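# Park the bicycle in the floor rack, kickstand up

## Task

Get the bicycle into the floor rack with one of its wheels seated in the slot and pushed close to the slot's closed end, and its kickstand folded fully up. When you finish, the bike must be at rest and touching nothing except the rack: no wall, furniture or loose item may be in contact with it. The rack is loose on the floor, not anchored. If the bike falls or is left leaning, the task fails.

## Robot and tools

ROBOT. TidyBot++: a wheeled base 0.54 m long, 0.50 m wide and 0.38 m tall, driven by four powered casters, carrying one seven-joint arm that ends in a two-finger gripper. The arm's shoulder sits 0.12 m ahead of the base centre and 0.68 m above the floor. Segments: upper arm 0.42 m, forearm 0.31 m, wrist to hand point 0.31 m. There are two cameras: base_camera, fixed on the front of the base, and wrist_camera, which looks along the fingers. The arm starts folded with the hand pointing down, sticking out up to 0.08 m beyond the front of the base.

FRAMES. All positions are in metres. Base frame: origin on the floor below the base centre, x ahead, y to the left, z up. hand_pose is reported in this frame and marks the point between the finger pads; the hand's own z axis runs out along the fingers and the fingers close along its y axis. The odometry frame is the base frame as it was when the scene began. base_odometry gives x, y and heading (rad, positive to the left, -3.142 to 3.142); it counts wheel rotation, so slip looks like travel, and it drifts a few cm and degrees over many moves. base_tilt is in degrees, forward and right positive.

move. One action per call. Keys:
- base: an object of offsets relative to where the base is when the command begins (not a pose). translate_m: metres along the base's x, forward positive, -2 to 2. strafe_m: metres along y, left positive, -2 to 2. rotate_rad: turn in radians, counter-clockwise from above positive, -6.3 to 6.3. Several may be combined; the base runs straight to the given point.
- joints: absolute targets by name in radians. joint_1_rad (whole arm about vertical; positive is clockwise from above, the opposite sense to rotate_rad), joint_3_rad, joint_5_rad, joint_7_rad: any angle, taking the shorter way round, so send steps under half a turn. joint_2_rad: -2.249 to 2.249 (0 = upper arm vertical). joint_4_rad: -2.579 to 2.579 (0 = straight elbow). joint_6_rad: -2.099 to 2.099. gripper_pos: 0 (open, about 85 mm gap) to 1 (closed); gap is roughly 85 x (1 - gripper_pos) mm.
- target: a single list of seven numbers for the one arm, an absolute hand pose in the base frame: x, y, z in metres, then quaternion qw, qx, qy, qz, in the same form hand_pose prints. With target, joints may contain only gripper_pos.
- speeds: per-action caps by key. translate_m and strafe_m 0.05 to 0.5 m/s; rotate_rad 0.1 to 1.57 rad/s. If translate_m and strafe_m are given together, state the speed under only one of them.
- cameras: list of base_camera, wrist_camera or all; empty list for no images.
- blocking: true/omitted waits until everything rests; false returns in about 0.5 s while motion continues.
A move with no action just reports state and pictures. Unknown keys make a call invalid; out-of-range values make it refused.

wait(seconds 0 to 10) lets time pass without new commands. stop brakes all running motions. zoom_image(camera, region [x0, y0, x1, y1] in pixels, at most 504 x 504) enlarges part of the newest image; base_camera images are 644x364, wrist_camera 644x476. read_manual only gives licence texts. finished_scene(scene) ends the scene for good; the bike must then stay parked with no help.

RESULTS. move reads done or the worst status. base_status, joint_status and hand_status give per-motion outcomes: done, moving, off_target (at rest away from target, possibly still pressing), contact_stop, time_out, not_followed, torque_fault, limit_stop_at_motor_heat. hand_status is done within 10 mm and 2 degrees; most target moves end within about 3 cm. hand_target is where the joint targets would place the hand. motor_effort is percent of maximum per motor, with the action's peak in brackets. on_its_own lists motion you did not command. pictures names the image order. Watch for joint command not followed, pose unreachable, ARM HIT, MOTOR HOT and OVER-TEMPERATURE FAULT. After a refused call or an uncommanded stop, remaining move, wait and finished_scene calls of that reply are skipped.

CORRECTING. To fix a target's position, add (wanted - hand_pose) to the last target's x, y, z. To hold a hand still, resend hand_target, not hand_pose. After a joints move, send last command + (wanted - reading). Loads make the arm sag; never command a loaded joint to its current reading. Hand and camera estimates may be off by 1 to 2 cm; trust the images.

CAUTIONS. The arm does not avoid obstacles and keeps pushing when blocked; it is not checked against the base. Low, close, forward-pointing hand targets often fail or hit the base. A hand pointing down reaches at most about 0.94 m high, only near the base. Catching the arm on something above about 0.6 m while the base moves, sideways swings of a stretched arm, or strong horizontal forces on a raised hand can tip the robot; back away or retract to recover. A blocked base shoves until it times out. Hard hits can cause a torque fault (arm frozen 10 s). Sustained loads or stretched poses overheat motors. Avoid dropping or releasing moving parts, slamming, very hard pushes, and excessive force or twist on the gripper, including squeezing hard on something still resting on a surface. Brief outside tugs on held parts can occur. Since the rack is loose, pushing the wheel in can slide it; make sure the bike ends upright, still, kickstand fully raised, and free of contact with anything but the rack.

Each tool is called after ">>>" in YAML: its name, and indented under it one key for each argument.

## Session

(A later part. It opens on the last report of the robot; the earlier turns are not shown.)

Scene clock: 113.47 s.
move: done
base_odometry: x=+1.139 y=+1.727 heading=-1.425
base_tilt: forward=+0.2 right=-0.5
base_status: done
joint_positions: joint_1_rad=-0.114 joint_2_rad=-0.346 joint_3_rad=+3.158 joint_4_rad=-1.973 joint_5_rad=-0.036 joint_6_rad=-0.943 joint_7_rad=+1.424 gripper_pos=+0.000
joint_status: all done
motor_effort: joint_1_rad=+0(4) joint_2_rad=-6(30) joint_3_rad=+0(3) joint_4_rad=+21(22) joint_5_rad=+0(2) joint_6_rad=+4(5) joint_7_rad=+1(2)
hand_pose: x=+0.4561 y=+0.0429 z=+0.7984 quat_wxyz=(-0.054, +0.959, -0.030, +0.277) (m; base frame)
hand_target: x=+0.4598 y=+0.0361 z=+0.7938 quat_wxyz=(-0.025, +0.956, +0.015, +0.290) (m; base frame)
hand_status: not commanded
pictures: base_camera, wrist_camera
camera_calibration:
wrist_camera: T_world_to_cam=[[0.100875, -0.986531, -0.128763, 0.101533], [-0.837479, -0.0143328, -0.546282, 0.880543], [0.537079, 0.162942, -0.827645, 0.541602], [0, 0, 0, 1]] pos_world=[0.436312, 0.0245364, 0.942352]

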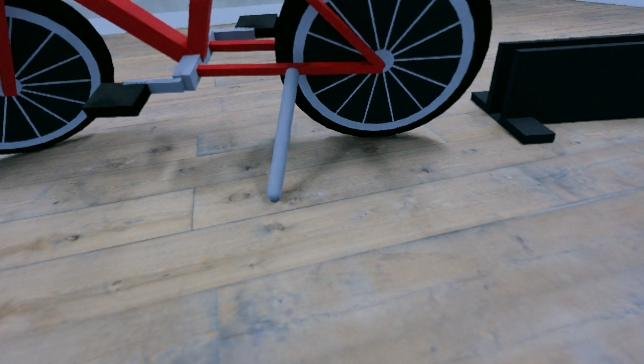

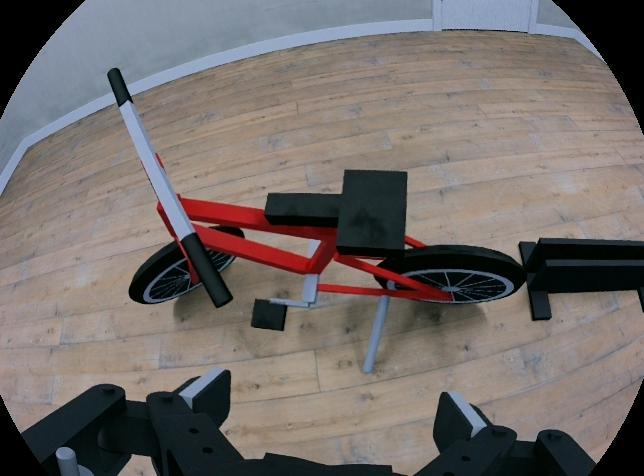

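>>> move:
  target: [0.62,0.13,0.60,0,0.7071,-0.7071,0]
  joints: {"gripper_pos":1.0}
  cameras: []

>>> move:
  target: [0.67,0.165,0.52,0,0.7071,-0.7071,0]

Scene clock: 123.50 s.
move: off_target
base_odometry: x=+1.139 y=+1.727 heading=-1.425
base_tilt: forward=+0.2 right=-0.6
base_status: not commanded
joint_positions: joint_1_rad=-0.441 joint_2_rad=+0.580 joint_3_rad=+3.455 joint_4_rad=-1.428 joint_5_rad=-0.162 joint_6_rad=-1.123 joint_7_rad=-0.015 gripper_pos=+0.999
joint_status: all done
motor_effort: joint_1_rad=+0(2) joint_2_rad=-33(36) joint_3_rad=+2(3) joint_4_rad=+16(21) joint_5_rad=+1(2) joint_6_rad=+1(6) joint_7_rad=+1(1)
hand_pose: x=+0.6304 y=+0.1249 z=+0.5958 quat_wxyz=(-0.008, +0.740, -0.672, +0.021) (m; base frame)
hand_target: x=+0.6200 y=+0.1300 z=+0.6000 quat_wxyz=(+0.000, +0.707, -0.707, +0.000) (m; base frame)
hand_status: off_target (0.012 m and 6.1 deg from the pose sent, 0.272 m and 91.3 deg at the start)
pictures: none
No camera images: "cameras" was empty.

Scene clock: 125.00 s.
move: off_target
base_odometry: x=+1.139 y=+1.727 heading=-1.425
base_tilt: forward=+0.2 right=-0.5
base_status: not commanded
joint_positions: joint_1_rad=-0.458 joint_2_rad=+0.803 joint_3_rad=+3.465 joint_4_rad=-1.300 joint_5_rad=-0.239 joint_6_rad=-1.123 joint_7_rad=-0.022 gripper_pos=+0.999
joint_status: not commanded
motor_effort: joint_1_rad=+1(1) joint_2_rad=-37(42) joint_3_rad=+3(4) joint_4_rad=+14(17) joint_5_rad=+0(2) joint_6_rad=-1(1) joint_7_rad=+1(1)
hand_pose: x=+0.6558 y=+0.1566 z=+0.5120 quat_wxyz=(+0.023, +0.739, -0.674, -0.006) (m; base frame)
hand_target: x=+0.6700 y=+0.1650 z=+0.5200 quat_wxyz=(+0.000, +0.707, -0.707, +0.000) (m; base frame)
hand_status: off_target (0.018 m and 6.0 deg from the pose sent, 0.094 m and 6.1 deg at the start)
pictures: base_camera, wrist_camera
camera_calibration:
wrist_camera: T_world_to_cam=[[-0.980127, -0.19577, -0.0320151, 0.69222], [-0.194966, 0.98045, -0.0265744, 0.0497045], [0.0365917, -0.0198045, -0.999134, 0.623409], [0, 0, 0, 1]] pos_world=[0.665343, 0.0991292, 0.646352]

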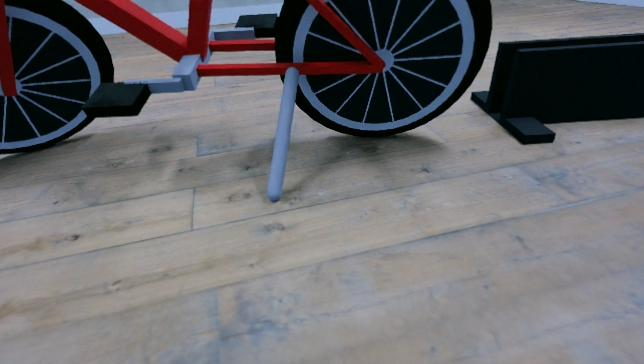

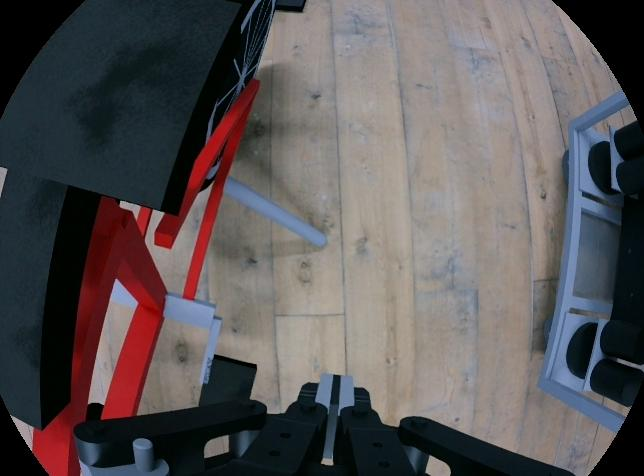

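>>> move:
  target: [0.665,0.22,0.52,0,0.7071,-0.7071,0]

>>> move:
  target: [0.65,0.28,0.52,0,0.7071,-0.7071,0]

Scene clock: 126.57 s.
move: off_target
base_odometry: x=+1.139 y=+1.727 heading=-1.426
base_tilt: forward=+0.2 right=-0.6
base_status: not commanded
joint_positions: joint_1_rad=-0.545 joint_2_rad=+0.815 joint_3_rad=+3.470 joint_4_rad=-1.237 joint_5_rad=-0.241 joint_6_rad=-1.123 joint_7_rad=-0.123 gripper_pos=+0.999
joint_status: not commanded
motor_effort: joint_1_rad=-1(3) joint_2_rad=-39(40) joint_3_rad=+2(4) joint_4_rad=+15(17) joint_5_rad=+0(2) joint_6_rad=+0(2) joint_7_rad=+1(1)
hand_pose: x=+0.6653 y=+0.2122 z=+0.5220 quat_wxyz=(+0.003, +0.737, -0.675, +0.010) (m; base frame)
hand_target: x=+0.6650 y=+0.2200 z=+0.5200 quat_wxyz=(+0.000, +0.707, -0.707, +0.000) (m; base frame)
hand_status: off_target (0.008 m and 5.2 deg from the pose sent, 0.065 m and 6.0 deg at the start)
pictures: base_camera, wrist_camera
camera_calibration:
wrist_camera: T_world_to_cam=[[-0.977825, -0.191697, -0.0843203, 0.737577], [-0.189862, 0.981372, -0.029338, -0.00477411], [0.0883736, -0.0126782, -0.996007, 0.596571], [0, 0, 0, 1]] pos_world=[0.667594, 0.15364, 0.656241]

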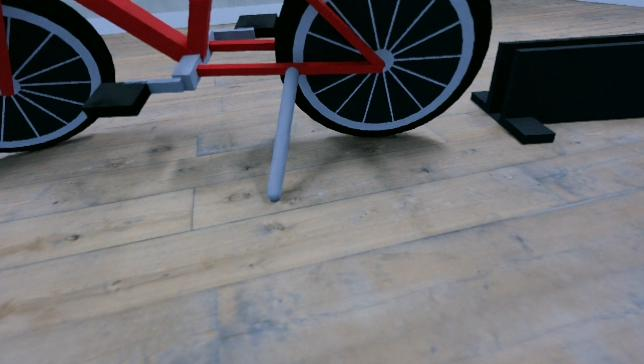

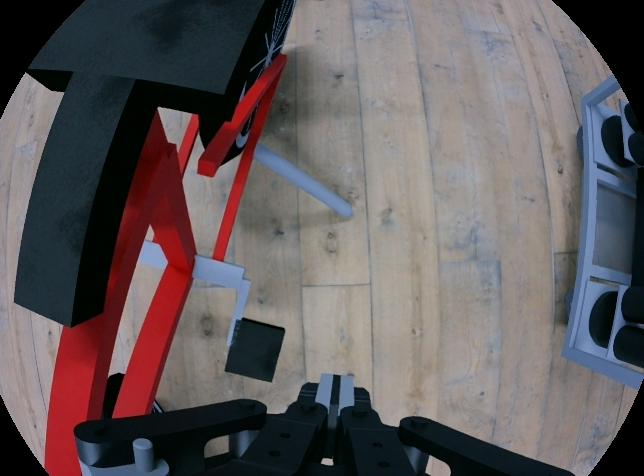

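Scene clock: 127.73 s.
move: off_target
base_odometry: x=+1.139 y=+1.727 heading=-1.426
base_tilt: forward=+0.2 right=-0.5
base_status: not commanded
joint_positions: joint_1_rad=-0.627 joint_2_rad=+0.835 joint_3_rad=+3.476 joint_4_rad=-1.184 joint_5_rad=-0.241 joint_6_rad=-1.128 joint_7_rad=-0.230 gripper_pos=+0.999
joint_status: not commanded
motor_effort: joint_1_rad=-4(5) joint_2_rad=-38(40) joint_3_rad=+1(3) joint_4_rad=+17(17) joint_5_rad=-2(2) joint_6_rad=+3(3) joint_7_rad=+0(1)
hand_pose: x=+0.6633 y=+0.2636 z=+0.5260 quat_wxyz=(-0.010, +0.732, -0.681, +0.020) (m; base frame)
hand_target: x=+0.6500 y=+0.2800 z=+0.5200 quat_wxyz=(+0.000, +0.707, -0.707, +0.000) (m; base frame)
hand_status: off_target (0.022 m and 4.8 deg from the pose sent, 0.070 m and 5.2 deg at the start)
pictures: base_camera, wrist_camera
camera_calibration:
wrist_camera: T_world_to_cam=[[-0.977748, -0.175125, -0.115498, 0.757871], [-0.172827, 0.984504, -0.0296959, -0.0673946], [0.118909, -0.00907392, -0.992864, 0.578484], [0, 0, 0, 1]] pos_world=[0.660573, 0.204322, 0.659887]

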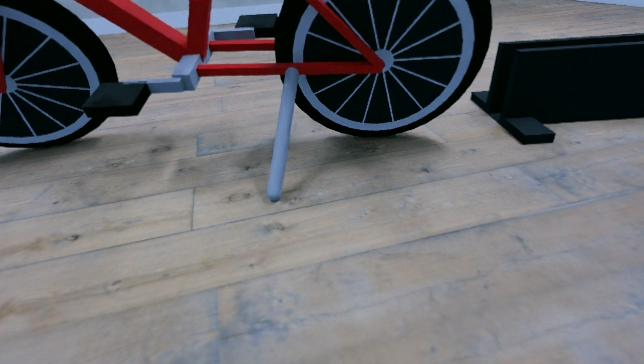

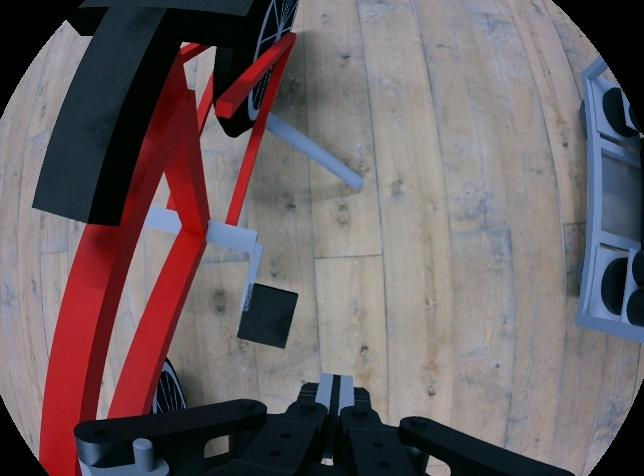

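>>> move:
  target: [0.63,0.34,0.52,0,0.7071,-0.7071,0]
  cameras: ["base_camera"]

>>> move:
  target: [0.60,0.39,0.52,0,0.7071,-0.7071,0]

Scene clock: 129.10 s.
move: off_target
base_odometry: x=+1.139 y=+1.727 heading=-1.426
base_tilt: forward=+0.2 right=-0.5
base_status: not commanded
joint_positions: joint_1_rad=-0.701 joint_2_rad=+0.861 joint_3_rad=+3.477 joint_4_rad=-1.109 joint_5_rad=-0.241 joint_6_rad=-1.161 joint_7_rad=-0.347 gripper_pos=+0.999
joint_status: not commanded
motor_effort: joint_1_rad=-5(7) joint_2_rad=-39(40) joint_3_rad=+0(2) joint_4_rad=+17(19) joint_5_rad=-2(4) joint_6_rad=+2(4) joint_7_rad=+1(1)
hand_pose: x=+0.6561 y=+0.3159 z=+0.5320 quat_wxyz=(-0.018, +0.723, -0.691, +0.023) (m; base frame)
hand_target: x=+0.6300 y=+0.3400 z=+0.5200 quat_wxyz=(+0.000, +0.707, -0.707, +0.000) (m; base frame)
hand_status: off_target (0.037 m and 4.2 deg from the pose sent, 0.084 m and 4.8 deg at the start)
pictures: base_camera

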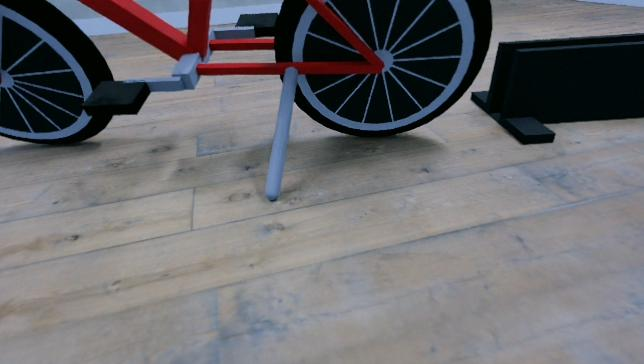

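Scene clock: 130.07 s.
move: off_target
base_odometry: x=+1.139 y=+1.727 heading=-1.426
base_tilt: forward=+0.2 right=-0.6
base_status: not commanded
joint_positions: joint_1_rad=-0.764 joint_2_rad=+0.869 joint_3_rad=+3.486 joint_4_rad=-1.076 joint_5_rad=-0.241 joint_6_rad=-1.164 joint_7_rad=-0.450 gripper_pos=+0.999
joint_status: not commanded
motor_effort: joint_1_rad=-8(11) joint_2_rad=-37(40) joint_3_rad=-3(4) joint_4_rad=+16(18) joint_5_rad=-3(4) joint_6_rad=+0(2) joint_7_rad=+2(2)
hand_pose: x=+0.6463 y=+0.3533 z=+0.5373 quat_wxyz=(-0.030, +0.709, -0.704, +0.028) (m; base frame)
hand_target: x=+0.6000 y=+0.3900 z=+0.5200 quat_wxyz=(+0.000, +0.707, -0.707, +0.000) (m; base frame)
hand_status: off_target (0.062 m and 4.7 deg from the pose sent, 0.094 m and 4.2 deg at the start)
pictures: base_camera, wrist_camera
camera_calibration:
wrist_camera: T_world_to_cam=[[-0.981305, -0.110594, -0.157511, 0.760312], [-0.10945, 0.993864, -0.0159489, -0.209997], [0.158308, 0.00158875, -0.987388, 0.560422], [0, 0, 0, 1]] pos_world=[0.634394, 0.291904, 0.669763]

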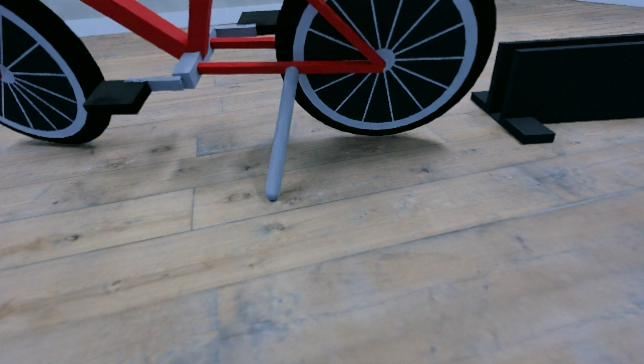

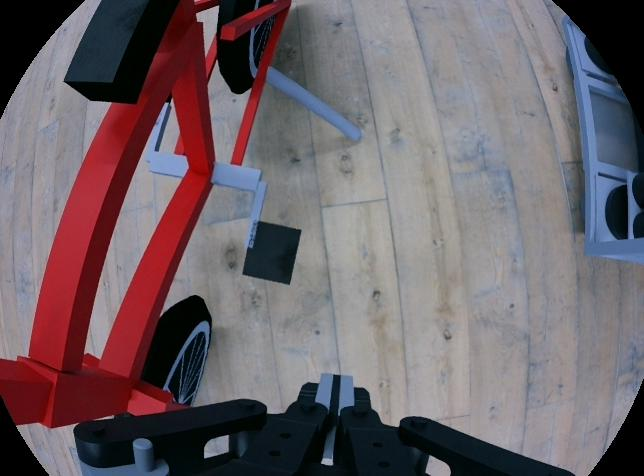

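>>> move:
  target: [0.57,0.42,0.52,0,0.7071,-0.7071,0]
  cameras: ["base_camera"]

>>> move:
  target: [0.60,0.25,0.56,0,0.7071,-0.7071,0]
  cameras: ["base_camera"]

>>> move:
  joints: {"joint_1_rad":-0.3,"joint_2_rad":-0.35,"joint_3_rad":3.14,"joint_4_rad":-2.0,"joint_5_rad":0,"joint_6_rad":-0.9,"joint_7_rad":1.5}

Scene clock: 131.87 s.
move: off_target
base_odometry: x=+1.139 y=+1.726 heading=-1.426
base_tilt: forward=+0.2 right=-0.6
base_status: not commanded
joint_positions: joint_1_rad=-0.847 joint_2_rad=+0.879 joint_3_rad=+3.495 joint_4_rad=-1.077 joint_5_rad=-0.241 joint_6_rad=-1.172 joint_7_rad=-0.517 gripper_pos=+0.999
joint_status: not commanded
motor_effort: joint_1_rad=-8(13) joint_2_rad=-40(43) joint_3_rad=-2(5) joint_4_rad=+18(20) joint_5_rad=-3(5) joint_6_rad=+2(3) joint_7_rad=+2(2)
hand_pose: x=+0.6149 y=+0.3895 z=+0.5313 quat_wxyz=(-0.022, +0.713, -0.701, +0.028) (m; base frame)
hand_target: x=+0.5700 y=+0.4200 z=+0.5200 quat_wxyz=(+0.000, +0.707, -0.707, +0.000) (m; base frame)
hand_status: off_target (0.055 m and 4.2 deg from the pose sent, 0.103 m and 4.7 deg at the start)
pictures: base_camera

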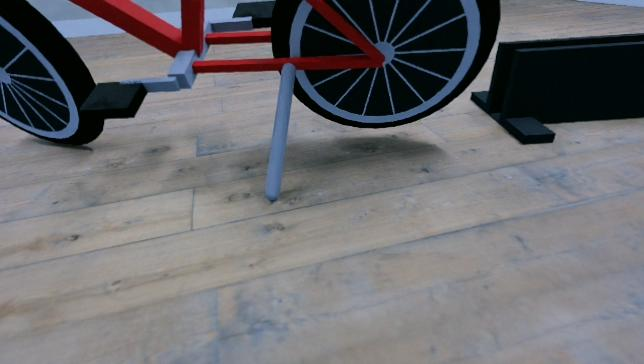

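Scene clock: 133.27 s.
move: off_target
base_odometry: x=+1.139 y=+1.726 heading=-1.426
base_tilt: forward=+0.2 right=-0.5
base_status: not commanded
joint_positions: joint_1_rad=-0.669 joint_2_rad=+0.686 joint_3_rad=+3.493 joint_4_rad=-1.351 joint_5_rad=-0.239 joint_6_rad=-1.172 joint_7_rad=-0.369 gripper_pos=+0.999
joint_status: not commanded
motor_effort: joint_1_rad=+0(8) joint_2_rad=-35(43) joint_3_rad=+2(4) joint_4_rad=+15(18) joint_5_rad=-1(3) joint_6_rad=+0(2) joint_7_rad=+1(2)
hand_pose: x=+0.5977 y=+0.2469 z=+0.5640 quat_wxyz=(+0.012, +0.679, -0.734, -0.004) (m; base frame)
hand_target: x=+0.6000 y=+0.2500 z=+0.5600 quat_wxyz=(+0.000, +0.707, -0.707, +0.000) (m; base frame)
hand_status: off_target (0.006 m and 4.7 deg from the pose sent, 0.143 m and 4.2 deg at the start)
pictures: base_camera

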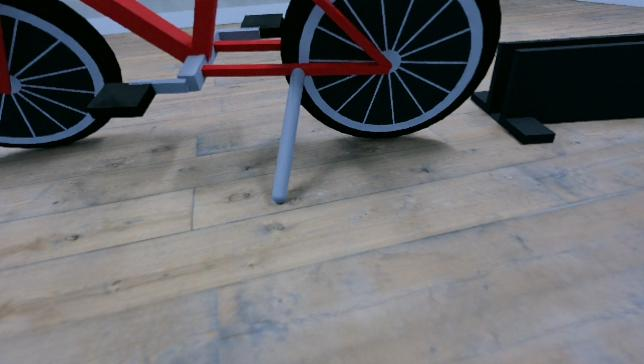

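Scene clock: 136.10 s.
move: done
base_odometry: x=+1.139 y=+1.726 heading=-1.426
base_tilt: forward=+0.2 right=-0.5
base_status: not commanded
joint_positions: joint_1_rad=-0.314 joint_2_rad=-0.341 joint_3_rad=+3.164 joint_4_rad=-1.973 joint_5_rad=-0.037 joint_6_rad=-0.959 joint_7_rad=+1.424 gripper_pos=+0.999
joint_status: all done
motor_effort: joint_1_rad=+1(2) joint_2_rad=-6(38) joint_3_rad=+0(4) joint_4_rad=+20(22) joint_5_rad=+0(3) joint_6_rad=+4(6) joint_7_rad=+1(2)
hand_pose: x=+0.4380 y=+0.1067 z=+0.7943 quat_wxyz=(-0.080, +0.960, +0.063, +0.261) (m; base frame)
hand_target: x=+0.4458 y=+0.1031 z=+0.7938 quat_wxyz=(-0.054, +0.950, +0.110, +0.287) (m; base frame)
hand_status: not commanded
pictures: base_camera, wrist_camera
camera_calibration:
wrist_camera: T_world_to_cam=[[0.288101, -0.948471, -0.131914, 0.0821439], [-0.82978, -0.178506, -0.528772, 0.864271], [0.477978, 0.261799, -0.83845, 0.561413], [0, 0, 0, 1]] pos_world=[0.425147, 0.0852115, 0.938555]

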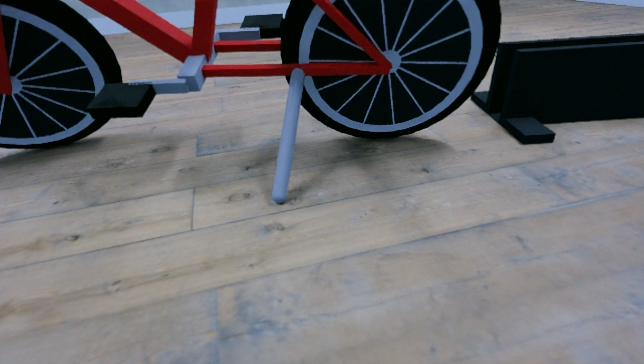

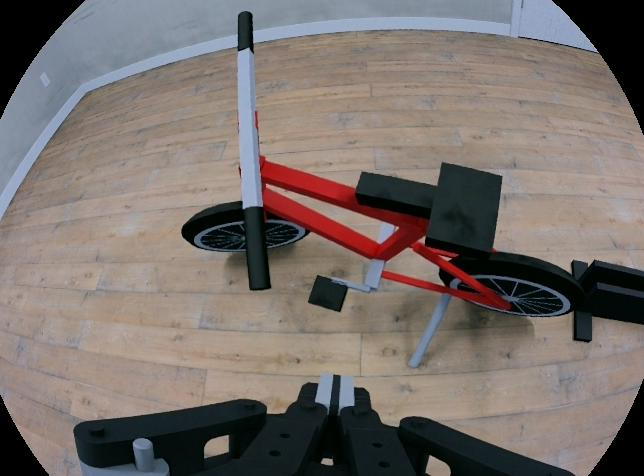

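>>> move:
  base: {"translate_m":-0.30}
  cameras: []

>>> move:
  joints: {"joint_1_rad":0.047,"joint_2_rad":1.45,"joint_3_rad":2.61,"joint_4_rad":-2.0,"joint_5_rad":-0.076,"joint_6_rad":1.93,"joint_7_rad":0.21,"gripper_pos":0}

Scene clock: 143.73 s.
move: done
base_odometry: x=+1.095 y=+2.024 heading=-1.426
base_tilt: forward=+0.2 right=-0.5
base_status: done
joint_positions: joint_1_rad=-0.313 joint_2_rad=-0.351 joint_3_rad=+3.161 joint_4_rad=-1.976 joint_5_rad=-0.035 joint_6_rad=-0.954 joint_7_rad=+1.427 gripper_pos=+0.999
joint_status: not commanded
motor_effort: joint_1_rad=+0(2) joint_2_rad=-7(9) joint_3_rad=+0(1) joint_4_rad=+21(22) joint_5_rad=+0(2) joint_6_rad=+4(6) joint_7_rad=+1(1)
hand_pose: x=+0.4372 y=+0.1067 z=+0.7970 quat_wxyz=(-0.080, +0.958, +0.066, +0.267) (m; base frame)
hand_target: x=+0.4458 y=+0.1031 z=+0.7938 quat_wxyz=(-0.054, +0.950, +0.110, +0.287) (m; base frame)
hand_status: not commanded
pictures: none
No camera images: "cameras" was empty.

Scene clock: 147.50 s.
move: done
base_odometry: x=+1.095 y=+2.024 heading=-1.426
base_tilt: forward=+0.2 right=-0.5
base_status: not commanded
joint_positions: joint_1_rad=+0.034 joint_2_rad=+1.441 joint_3_rad=+2.635 joint_4_rad=-1.979 joint_5_rad=-0.039 joint_6_rad=+1.870 joint_7_rad=+0.285 gripper_pos=+0.000
joint_status: all done
motor_effort: joint_1_rad=+0(2) joint_2_rad=-36(38) joint_3_rad=-8(9) joint_4_rad=+1(22) joint_5_rad=+4(5) joint_6_rad=+8(9) joint_7_rad=+1(2)
hand_pose: x=+0.7601 y=+0.1245 z=+0.4812 quat_wxyz=(-0.550, +0.438, -0.547, +0.453) (m; base frame)
hand_target: x=+0.7525 y=+0.1066 z=+0.4866 quat_wxyz=(-0.559, +0.395, -0.576, +0.447) (m; base frame)
hand_status: not commanded
pictures: base_camera, wrist_camera
camera_calibration:
wrist_camera: T_world_to_cam=[[0.0943956, 0.101127, -0.990385, 0.394656], [0.0214788, 0.994389, 0.103583, -0.128187], [0.995303, -0.0310501, 0.0916939, -0.664023], [0, 0, 0, 1]] pos_world=[0.626403, 0.0669397, 0.465026]

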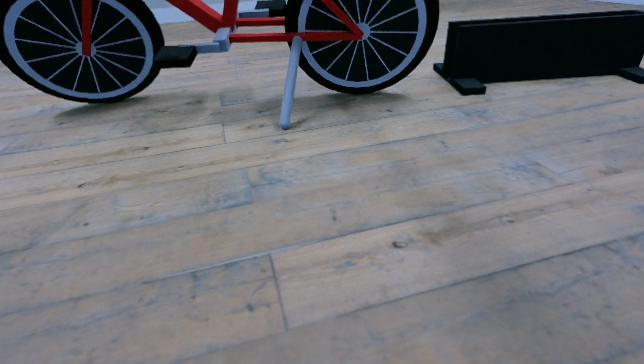

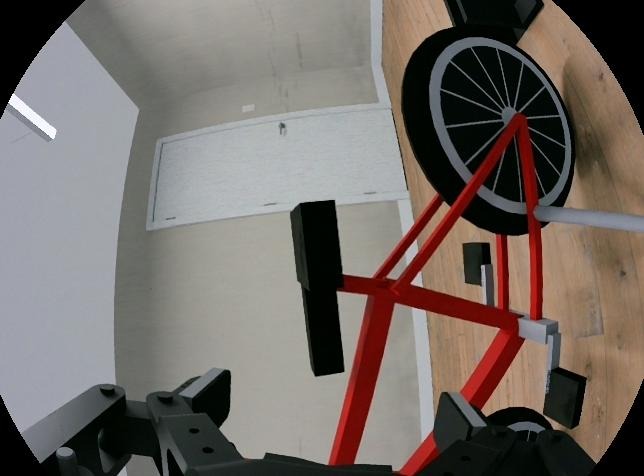

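>>> move:
  target: [0.75,0.165,0.445,-0.5450,0.4280,-0.5820,0.4249]

Scene clock: 150.70 s.
move: off_target
base_odometry: x=+1.095 y=+2.024 heading=-1.426
base_tilt: forward=+0.2 right=-0.5
base_status: not commanded
joint_positions: joint_1_rad=-0.107 joint_2_rad=+1.463 joint_3_rad=+2.636 joint_4_rad=-1.939 joint_5_rad=-0.153 joint_6_rad=+1.872 joint_7_rad=+0.232 gripper_pos=+0.000
joint_status: not commanded
motor_effort: joint_1_rad=+0(3) joint_2_rad=-35(37) joint_3_rad=-7(8) joint_4_rad=+2(2) joint_5_rad=+5(5) joint_6_rad=+8(8) joint_7_rad=+1(1)
hand_pose: x=+0.7461 y=+0.1799 z=+0.4607 quat_wxyz=(-0.551, +0.447, -0.556, +0.433) (m; base frame)
hand_target: x=+0.7500 y=+0.1650 z=+0.4450 quat_wxyz=(-0.545, +0.428, -0.582, +0.425) (m; base frame)
hand_status: off_target (0.022 m and 3.8 deg from the pose sent, 0.055 m and 5.3 deg at the start)
pictures: base_camera, wrist_camera
camera_calibration:
wrist_camera: T_world_to_cam=[[0.057816, 0.12355, -0.990653, 0.393409], [0.00146583, 0.992301, 0.123841, -0.174824], [0.998326, -0.00861211, 0.0571898, -0.636907], [0, 0, 0, 1]] pos_world=[0.613352, 0.119387, 0.447807]

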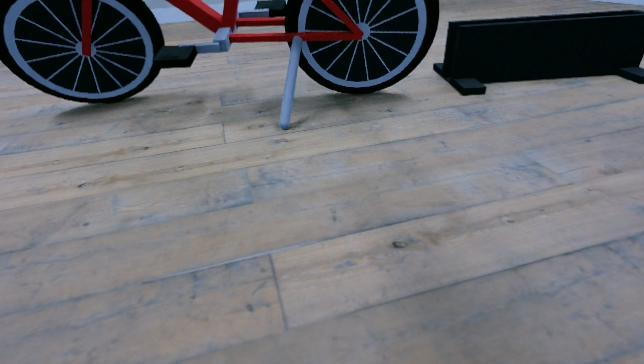

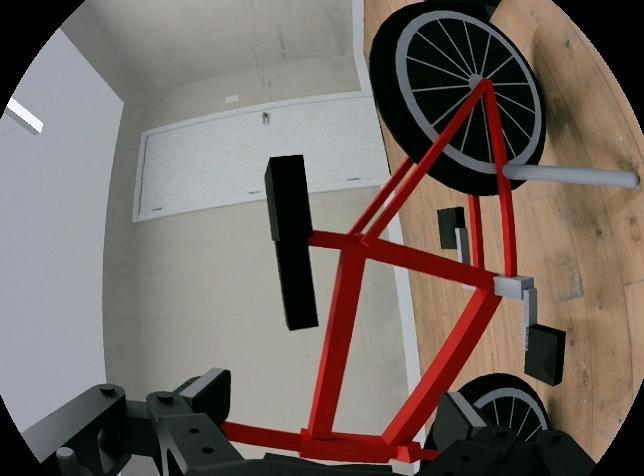

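>>> move:
  target: [0.75,0.140,0.430,-0.5614,0.4065,-0.5983,0.4020]
  cameras: []

>>> move:
  base: {"translate_m":0.27}
  speeds: {"translate_m":0.2}

Scene clock: 153.63 s.
move: off_target
base_odometry: x=+1.095 y=+2.024 heading=-1.426
base_tilt: forward=+0.2 right=-0.5
base_status: not commanded
joint_positions: joint_1_rad=+0.047 joint_2_rad=+1.563 joint_3_rad=+2.574 joint_4_rad=-1.939 joint_5_rad=-0.036 joint_6_rad=+1.872 joint_7_rad=+0.232 gripper_pos=+0.000
joint_status: not commanded
motor_effort: joint_1_rad=+0(2) joint_2_rad=-35(36) joint_3_rad=-9(10) joint_4_rad=+0(2) joint_5_rad=+5(6) joint_6_rad=+8(8) joint_7_rad=+1(1)
hand_pose: x=+0.7460 y=+0.1298 z=+0.4232 quat_wxyz=(-0.547, +0.414, -0.602, +0.410) (m; base frame)
hand_target: x=+0.7500 y=+0.1400 z=+0.4300 quat_wxyz=(-0.561, +0.406, -0.598, +0.402) (m; base frame)
hand_status: off_target (0.013 m and 2.1 deg from the pose sent, 0.050 m and 7.7 deg at the start)
pictures: none
No camera images: "cameras" was empty.

Scene clock: 155.73 s.
move: done
base_odometry: x=+1.134 y=+1.756 heading=-1.426
base_tilt: forward=+0.2 right=-0.5
base_status: done
joint_positions: joint_1_rad=+0.047 joint_2_rad=+1.565 joint_3_rad=+2.572 joint_4_rad=-1.937 joint_5_rad=-0.034 joint_6_rad=+1.872 joint_7_rad=+0.232 gripper_pos=+0.000
joint_status: not commanded
motor_effort: joint_1_rad=+0(2) joint_2_rad=-35(37) joint_3_rad=-9(9) joint_4_rad=+0(2) joint_5_rad=+5(6) joint_6_rad=+7(8) joint_7_rad=+1(1)
hand_pose: x=+0.7462 y=+0.1304 z=+0.4231 quat_wxyz=(-0.547, +0.413, -0.602, +0.409) (m; base frame)
hand_target: x=+0.7500 y=+0.1400 z=+0.4300 quat_wxyz=(-0.561, +0.406, -0.598, +0.402) (m; base frame)
hand_status: not commanded
pictures: base_camera, wrist_camera
camera_calibration:
wrist_camera: T_world_to_cam=[[0.0212786, 0.219736, -0.975327, 0.370508], [0.0628979, 0.973321, 0.220656, -0.205372], [0.997793, -0.0660413, 0.00688998, -0.606087], [0, 0, 0, 1]] pos_world=[0.609783, 0.0784522, 0.410859]

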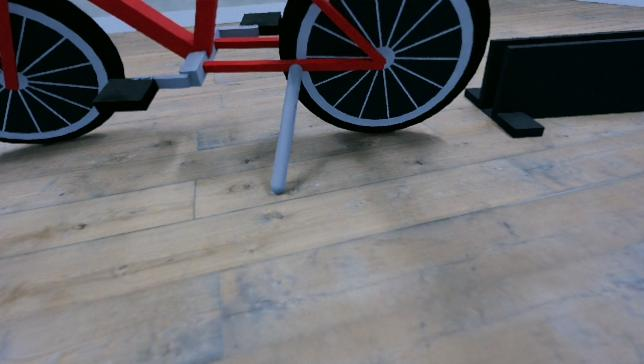

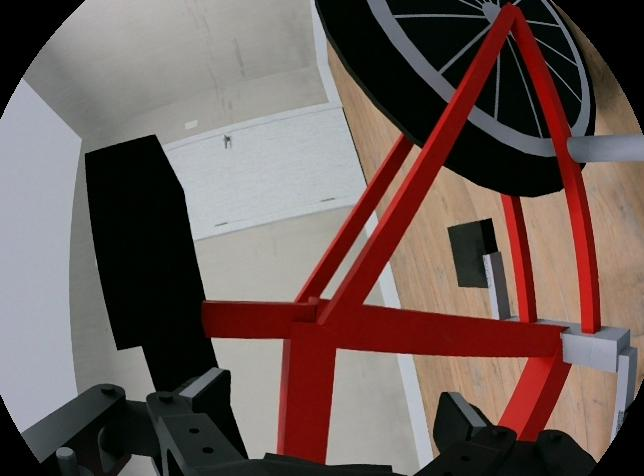

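>>> move:
  target: [0.75,0.160,0.447,-0.5614,0.4065,-0.5983,0.4020]
  cameras: []

>>> move:
  base: {"translate_m":0.09}
  speeds: {"translate_m":0.1}

Scene clock: 157.60 s.
move: off_target
base_odometry: x=+1.134 y=+1.756 heading=-1.426
base_tilt: forward=+0.2 right=-0.5
base_status: not commanded
joint_positions: joint_1_rad=-0.048 joint_2_rad=+1.500 joint_3_rad=+2.584 joint_4_rad=-1.937 joint_5_rad=-0.101 joint_6_rad=+1.872 joint_7_rad=+0.208 gripper_pos=+0.000
joint_status: not commanded
motor_effort: joint_1_rad=+0(2) joint_2_rad=-35(36) joint_3_rad=-8(10) joint_4_rad=+1(2) joint_5_rad=+4(6) joint_6_rad=+7(8) joint_7_rad=+1(1)
hand_pose: x=+0.7468 y=+0.1703 z=+0.4514 quat_wxyz=(-0.563, +0.422, -0.582, +0.407) (m; base frame)
hand_target: x=+0.7500 y=+0.1600 z=+0.4470 quat_wxyz=(-0.561, +0.406, -0.598, +0.402) (m; base frame)
hand_status: off_target (0.012 m and 2.6 deg from the pose sent, 0.038 m and 2.0 deg at the start)
pictures: none
No camera images: "cameras" was empty.

Scene clock: 159.03 s.
move: done
base_odometry: x=+1.147 y=+1.667 heading=-1.427
base_tilt: forward=+0.2 right=-0.5
base_status: done
joint_positions: joint_1_rad=-0.056 joint_2_rad=+1.512 joint_3_rad=+2.584 joint_4_rad=-1.954 joint_5_rad=-0.103 joint_6_rad=+1.872 joint_7_rad=+0.208 gripper_pos=+0.000
joint_status: not commanded
motor_effort: joint_1_rad=+2(6) joint_2_rad=-41(42) joint_3_rad=-8(9) joint_4_rad=+6(11) joint_5_rad=+5(6) joint_6_rad=+5(9) joint_7_rad=+1(1)
hand_pose: x=+0.7376 y=+0.1759 z=+0.4409 quat_wxyz=(-0.558, +0.432, -0.586, +0.398) (m; base frame)
hand_target: x=+0.7500 y=+0.1600 z=+0.4470 quat_wxyz=(-0.561, +0.406, -0.598, +0.402) (m; base frame)
hand_status: not commanded
pictures: base_camera, wrist_camera
camera_calibration:
wrist_camera: T_world_to_cam=[[0.0147529, 0.209422, -0.977714, 0.385712], [0.00750708, 0.97777, 0.209547, -0.20814], [0.999863, -0.0104312, 0.0128528, -0.608619], [0, 0, 0, 1]] pos_world=[0.604408, 0.116388, 0.428554]

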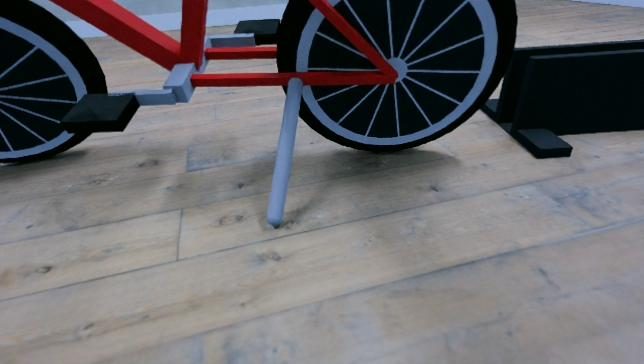

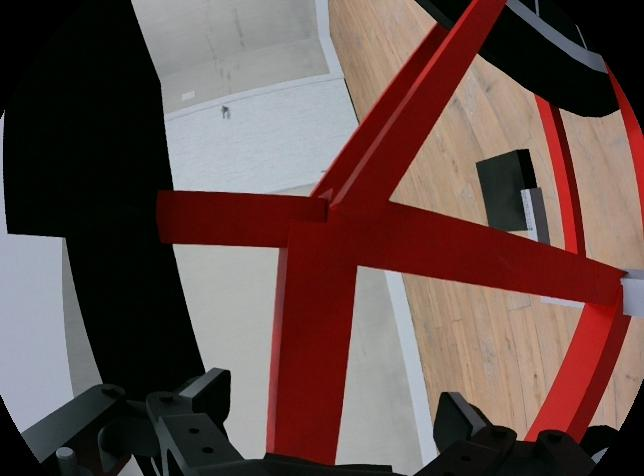

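>>> move:
  joints: {"gripper_pos":0.35}
  target: [0.75,0.150,0.453,-0.5614,0.4065,-0.5983,0.4020]

Scene clock: 160.80 s.
move: off_target
base_odometry: x=+1.147 y=+1.667 heading=-1.427
base_tilt: forward=+0.2 right=-0.5
base_status: not commanded
joint_positions: joint_1_rad=-0.018 joint_2_rad=+1.497 joint_3_rad=+2.584 joint_4_rad=-1.954 joint_5_rad=-0.102 joint_6_rad=+1.867 joint_7_rad=+0.208 gripper_pos=+0.350
joint_status: all done
motor_effort: joint_1_rad=+0(4) joint_2_rad=-39(46) joint_3_rad=-9(10) joint_4_rad=+3(7) joint_5_rad=+7(7) joint_6_rad=+11(12) joint_7_rad=+2(2)
hand_pose: x=+0.7472 y=+0.1532 z=+0.4486 quat_wxyz=(-0.554, +0.419, -0.591, +0.410) (m; base frame)
hand_target: x=+0.7500 y=+0.1500 z=+0.4530 quat_wxyz=(-0.561, +0.406, -0.598, +0.402) (m; base frame)
hand_status: off_target (0.006 m and 2.1 deg from the pose sent, 0.031 m and 3.3 deg at the start)
pictures: base_camera, wrist_camera
camera_calibration:
wrist_camera: T_world_to_cam=[[0.0320006, 0.209279, -0.977332, 0.384809], [0.039993, 0.976782, 0.210471, -0.212137], [0.998687, -0.0458216, 0.0228879, -0.616715], [0, 0, 0, 1]] pos_world=[0.612076, 0.0984199, 0.434851]

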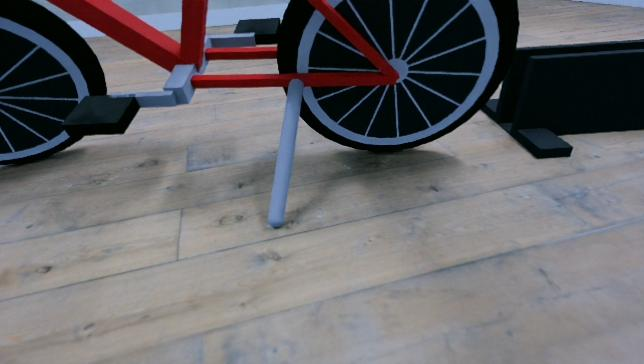

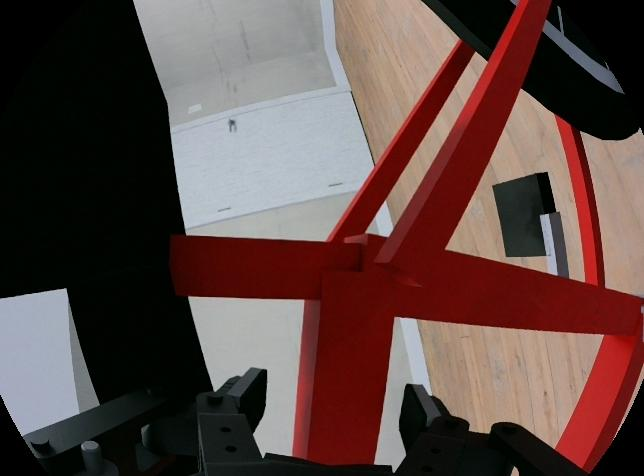

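>>> move:
  base: {"translate_m":0.015}
  speeds: {"translate_m":0.05}
  cameras: []

>>> move:
  joints: {"gripper_pos":1.0}

Scene clock: 162.20 s.
move: done
base_odometry: x=+1.149 y=+1.652 heading=-1.428
base_tilt: forward=+0.2 right=-0.5
base_status: done
joint_positions: joint_1_rad=-0.019 joint_2_rad=+1.507 joint_3_rad=+2.584 joint_4_rad=-1.966 joint_5_rad=-0.102 joint_6_rad=+1.867 joint_7_rad=+0.208 gripper_pos=+0.350
joint_status: not commanded
motor_effort: joint_1_rad=+2(3) joint_2_rad=-38(42) joint_3_rad=-9(9) joint_4_rad=+4(6) joint_5_rad=+6(6) joint_6_rad=+8(11) joint_7_rad=+1(1)
hand_pose: x=+0.7408 y=+0.1549 z=+0.4400 quat_wxyz=(-0.549, +0.426, -0.595, +0.404) (m; base frame)
hand_target: x=+0.7500 y=+0.1500 z=+0.4530 quat_wxyz=(-0.561, +0.406, -0.598, +0.402) (m; base frame)
hand_status: not commanded
pictures: none
No camera images: "cameras" was empty.

Scene clock: 163.10 s.
move: off_target
base_odometry: x=+1.149 y=+1.652 heading=-1.428
base_tilt: forward=+0.2 right=-0.5
base_status: not commanded
joint_positions: joint_1_rad=-0.019 joint_2_rad=+1.501 joint_3_rad=+2.584 joint_4_rad=-1.965 joint_5_rad=-0.102 joint_6_rad=+1.877 joint_7_rad=+0.208 gripper_pos=+0.641
joint_status: gripper_pos off_target (ended at +0.641, target +1.000)
motor_effort: joint_1_rad=+1(5) joint_2_rad=-37(42) joint_3_rad=-10(10) joint_4_rad=+2(8) joint_5_rad=+5(7) joint_6_rad=+3(9) joint_7_rad=+1(1)
hand_pose: x=+0.7429 y=+0.1534 z=+0.4467 quat_wxyz=(-0.553, +0.421, -0.592, +0.409) (m; base frame)
hand_target: x=+0.7500 y=+0.1500 z=+0.4530 quat_wxyz=(-0.561, +0.406, -0.598, +0.402) (m; base frame)
hand_status: not commanded
pictures: base_camera, wrist_camera
camera_calibration:
wrist_camera: T_world_to_cam=[[0.0267703, 0.208269, -0.977705, 0.387309], [0.0390273, 0.977092, 0.209207, -0.210486], [0.998879, -0.0437578, 0.0180289, -0.610666], [0, 0, 0, 1]] pos_world=[0.607828, 0.0982787, 0.433719]

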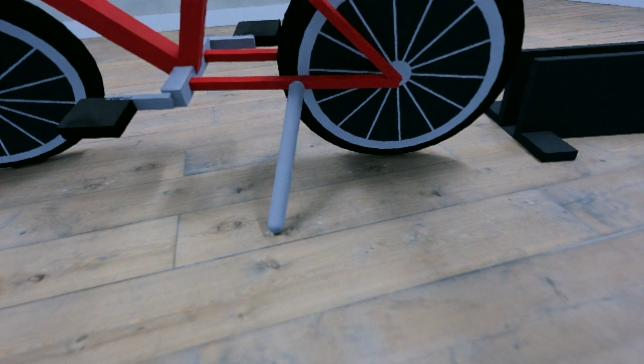

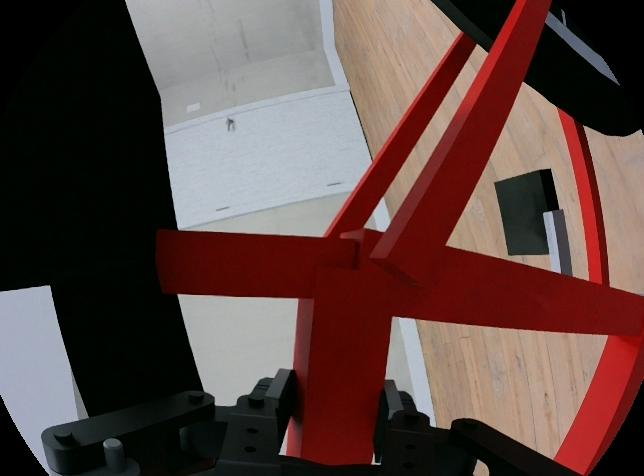

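>>> move:
  base: {"translate_m":0.08}
  speeds: {"translate_m":0.08}
  target: [0.75,0.150,0.463,-0.5614,0.4065,-0.5983,0.4020]

Scene clock: 165.30 s.
move: off_target
base_odometry: x=+1.161 y=+1.573 heading=-1.428
base_tilt: forward=+0.2 right=-0.5
base_status: done
joint_positions: joint_1_rad=-0.026 joint_2_rad=+1.471 joint_3_rad=+2.589 joint_4_rad=-1.975 joint_5_rad=-0.117 joint_6_rad=+1.876 joint_7_rad=+0.200 gripper_pos=+0.690
joint_status: not commanded
on_its_own: gripper_pos moved +0.049 toward your old target +1.000
motor_effort: joint_1_rad=+0(3) joint_2_rad=-38(41) joint_3_rad=-9(10) joint_4_rad=+2(5) joint_5_rad=+5(6) joint_6_rad=+7(9) joint_7_rad=+2(2)
hand_pose: x=+0.7454 y=+0.1537 z=+0.4604 quat_wxyz=(-0.556, +0.419, -0.587, +0.412) (m; base frame)
hand_target: x=+0.7500 y=+0.1500 z=+0.4630 quat_wxyz=(-0.561, +0.406, -0.598, +0.402) (m; base frame)
hand_status: off_target (0.006 m and 2.3 deg from the pose sent, 0.018 m and 2.3 deg at the start)
pictures: base_camera, wrist_camera
camera_calibration:
wrist_camera: T_world_to_cam=[[0.0401566, 0.206451, -0.977633, 0.390829], [0.0361106, 0.977483, 0.207902, -0.211113], [0.998541, -0.0436516, 0.0317974, -0.61955], [0, 0, 0, 1]] pos_world=[0.610575, 0.0986275, 0.445678]

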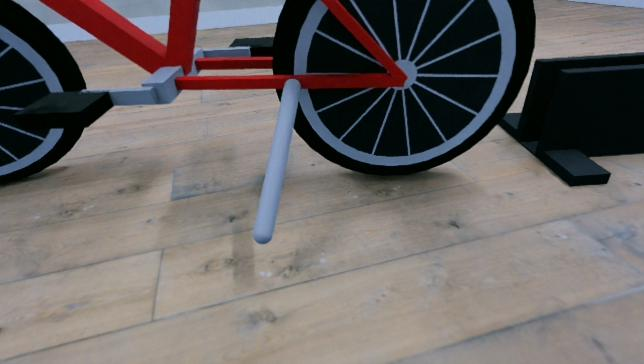

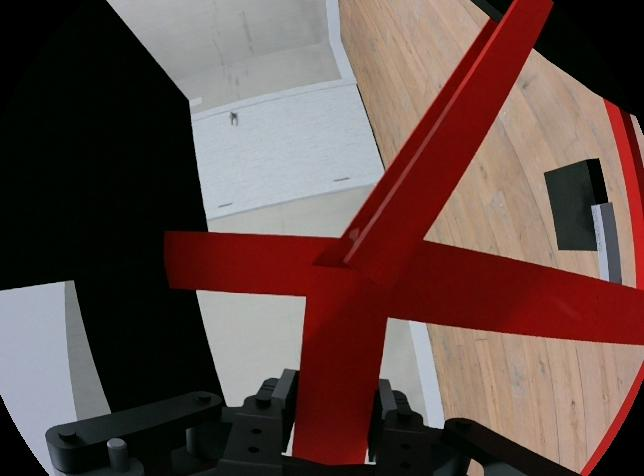

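>>> zoom_image:
  camera: "base_camera"
  region: [360, 20, 644, 220]

Scaled by 1.775.

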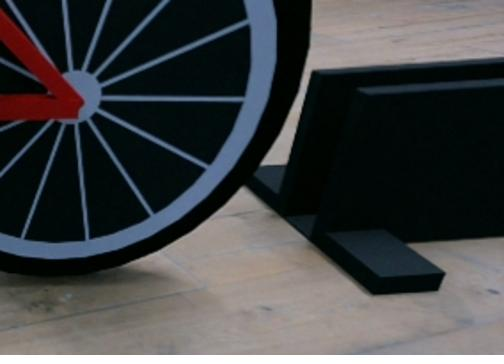

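>>> move:
  base: {"translate_m":-0.085}
  speeds: {"translate_m":0.08}
  target: [0.75,0.150,0.453,-0.5614,0.4065,-0.5983,0.4020]
  cameras: ["base_camera"]

>>> move:
  joints: {"gripper_pos":0.4}
  cameras: ["base_camera"]

>>> move:
  base: {"translate_m":-0.3}
  speeds: {"translate_m":0.25}

Scene clock: 172.40 s.
move: off_target
base_odometry: x=+1.149 y=+1.657 heading=-1.428
base_tilt: forward=+0.2 right=-0.5
base_status: done
joint_positions: joint_1_rad=-0.026 joint_2_rad=+1.499 joint_3_rad=+2.591 joint_4_rad=-1.958 joint_5_rad=-0.114 joint_6_rad=+1.877 joint_7_rad=+0.200 gripper_pos=+0.690
joint_status: not commanded
motor_effort: joint_1_rad=+1(3) joint_2_rad=-36(41) joint_3_rad=-10(11) joint_4_rad=+2(4) joint_5_rad=+5(8) joint_6_rad=+3(10) joint_7_rad=+1(2)
hand_pose: x=+0.7445 y=+0.1523 z=+0.4470 quat_wxyz=(-0.552, +0.419, -0.592, +0.412) (m; base frame)
hand_target: x=+0.7500 y=+0.1500 z=+0.4530 quat_wxyz=(-0.561, +0.407, -0.598, +0.402) (m; base frame)
hand_status: off_target (0.008 m and 2.3 deg from the pose sent, 0.009 m and 2.3 deg at the start)
pictures: base_camera

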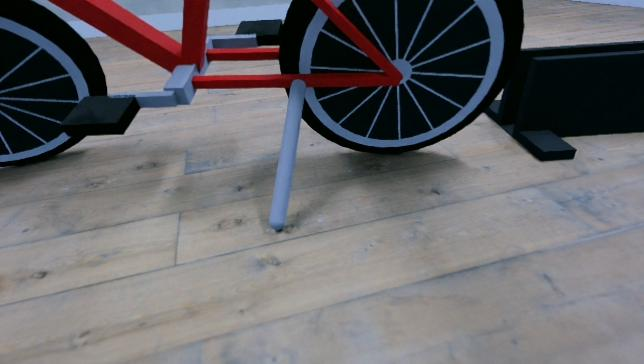

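Scene clock: 173.30 s.
move: done
base_odometry: x=+1.149 y=+1.657 heading=-1.428
base_tilt: forward=+0.2 right=-0.5
base_status: not commanded
joint_positions: joint_1_rad=-0.026 joint_2_rad=+1.497 joint_3_rad=+2.591 joint_4_rad=-1.960 joint_5_rad=-0.114 joint_6_rad=+1.874 joint_7_rad=+0.200 gripper_pos=+0.400
joint_status: all done
motor_effort: joint_1_rad=+2(3) joint_2_rad=-38(41) joint_3_rad=-8(10) joint_4_rad=+2(7) joint_5_rad=+5(6) joint_6_rad=+9(10) joint_7_rad=+1(1)
hand_pose: x=+0.7442 y=+0.1531 z=+0.4468 quat_wxyz=(-0.552, +0.421, -0.592, +0.411) (m; base frame)
hand_target: x=+0.7500 y=+0.1500 z=+0.4530 quat_wxyz=(-0.561, +0.407, -0.598, +0.402) (m; base frame)
hand_status: not commanded
pictures: base_camera

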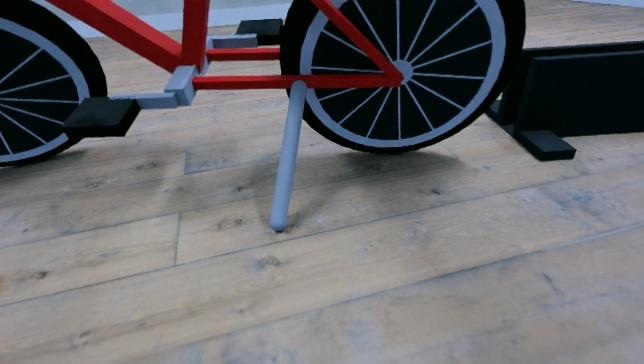

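Scene clock: 175.33 s.
move: done
base_odometry: x=+1.106 y=+1.954 heading=-1.428
base_tilt: forward=+0.2 right=-0.5
base_status: done
joint_positions: joint_1_rad=-0.025 joint_2_rad=+1.492 joint_3_rad=+2.591 joint_4_rad=-1.960 joint_5_rad=-0.114 joint_6_rad=+1.874 joint_7_rad=+0.200 gripper_pos=+0.400
joint_status: not commanded
motor_effort: joint_1_rad=+1(2) joint_2_rad=-36(37) joint_3_rad=-8(9) joint_4_rad=+1(2) joint_5_rad=+5(6) joint_6_rad=+7(9) joint_7_rad=+1(1)
hand_pose: x=+0.7457 y=+0.1520 z=+0.4502 quat_wxyz=(-0.553, +0.419, -0.591, +0.412) (m; base frame)
hand_target: x=+0.7500 y=+0.1500 z=+0.4530 quat_wxyz=(-0.561, +0.407, -0.598, +0.402) (m; base frame)
hand_status: not commanded
pictures: base_camera, wrist_camera
camera_calibration:
wrist_camera: T_world_to_cam=[[0.0338896, 0.206301, -0.977901, 0.385968], [0.043382, 0.977238, 0.207665, -0.212561], [0.998484, -0.049461, 0.0241684, -0.615195], [0, 0, 0, 1]] pos_world=[0.610403, 0.0976688, 0.436448]

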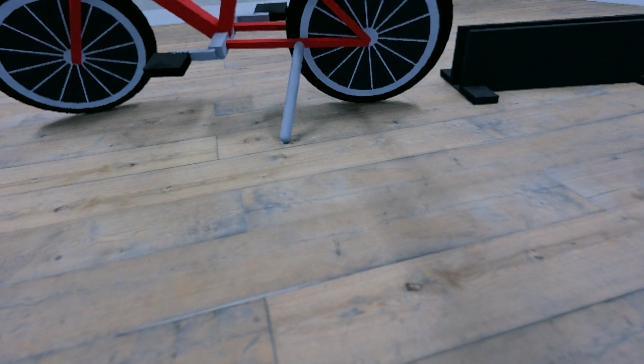

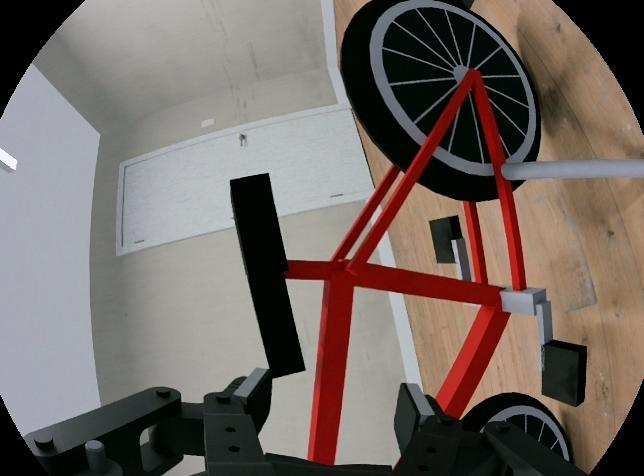

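>>> move:
  base: {"strafe_m":-0.57}
  joints: {"joint_1_rad":0.0,"joint_2_rad":0.62,"joint_3_rad":3.14,"joint_4_rad":-1.7,"joint_5_rad":0.0,"joint_6_rad":-0.80,"joint_7_rad":0.0,"gripper_pos":0.3}

Scene clock: 179.80 s.
move: done
base_odometry: x=+0.541 y=+1.873 heading=-1.428
base_tilt: forward=+0.2 right=-0.5
base_status: done
joint_positions: joint_1_rad=-0.003 joint_2_rad=+0.624 joint_3_rad=+3.117 joint_4_rad=-1.717 joint_5_rad=-0.036 joint_6_rad=-0.739 joint_7_rad=+0.074 gripper_pos=+0.300
joint_status: all done
motor_effort: joint_1_rad=+0(4) joint_2_rad=-32(39) joint_3_rad=-1(8) joint_4_rad=+13(14) joint_5_rad=+0(6) joint_6_rad=+0(8) joint_7_rad=+1(2)
hand_pose: x=+0.6090 y=+0.0229 z=+0.4941 quat_wxyz=(-0.035, +0.731, -0.681, +0.009) (m; base frame)
hand_target: x=+0.6004 y=+0.0022 z=+0.4989 quat_wxyz=(-0.008, +0.708, -0.707, +0.007) (m; base frame)
hand_status: not commanded
pictures: base_camera, wrist_camera
camera_calibration:
wrist_camera: T_world_to_cam=[[-0.975214, -0.168799, -0.143053, 0.670826], [-0.173281, 0.984682, 0.0193848, 0.135223], [0.137589, 0.0436926, -0.989525, 0.536887], [0, 0, 0, 1]] pos_world=[0.60376, -0.0433756, 0.624606]

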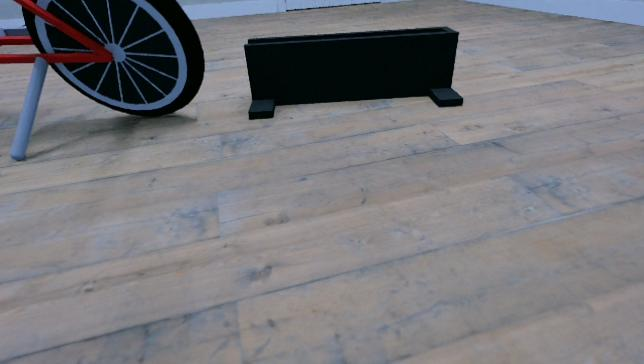

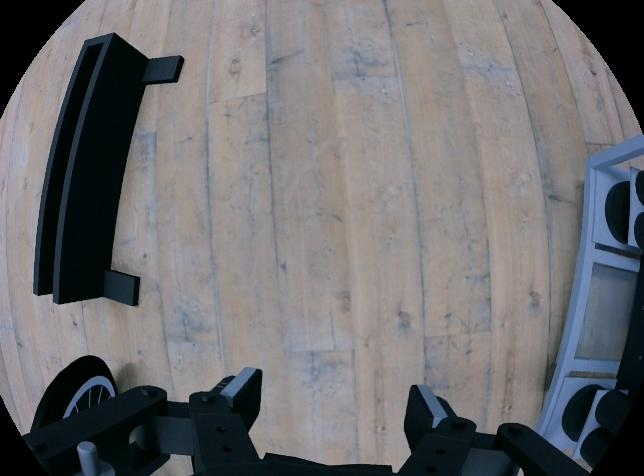

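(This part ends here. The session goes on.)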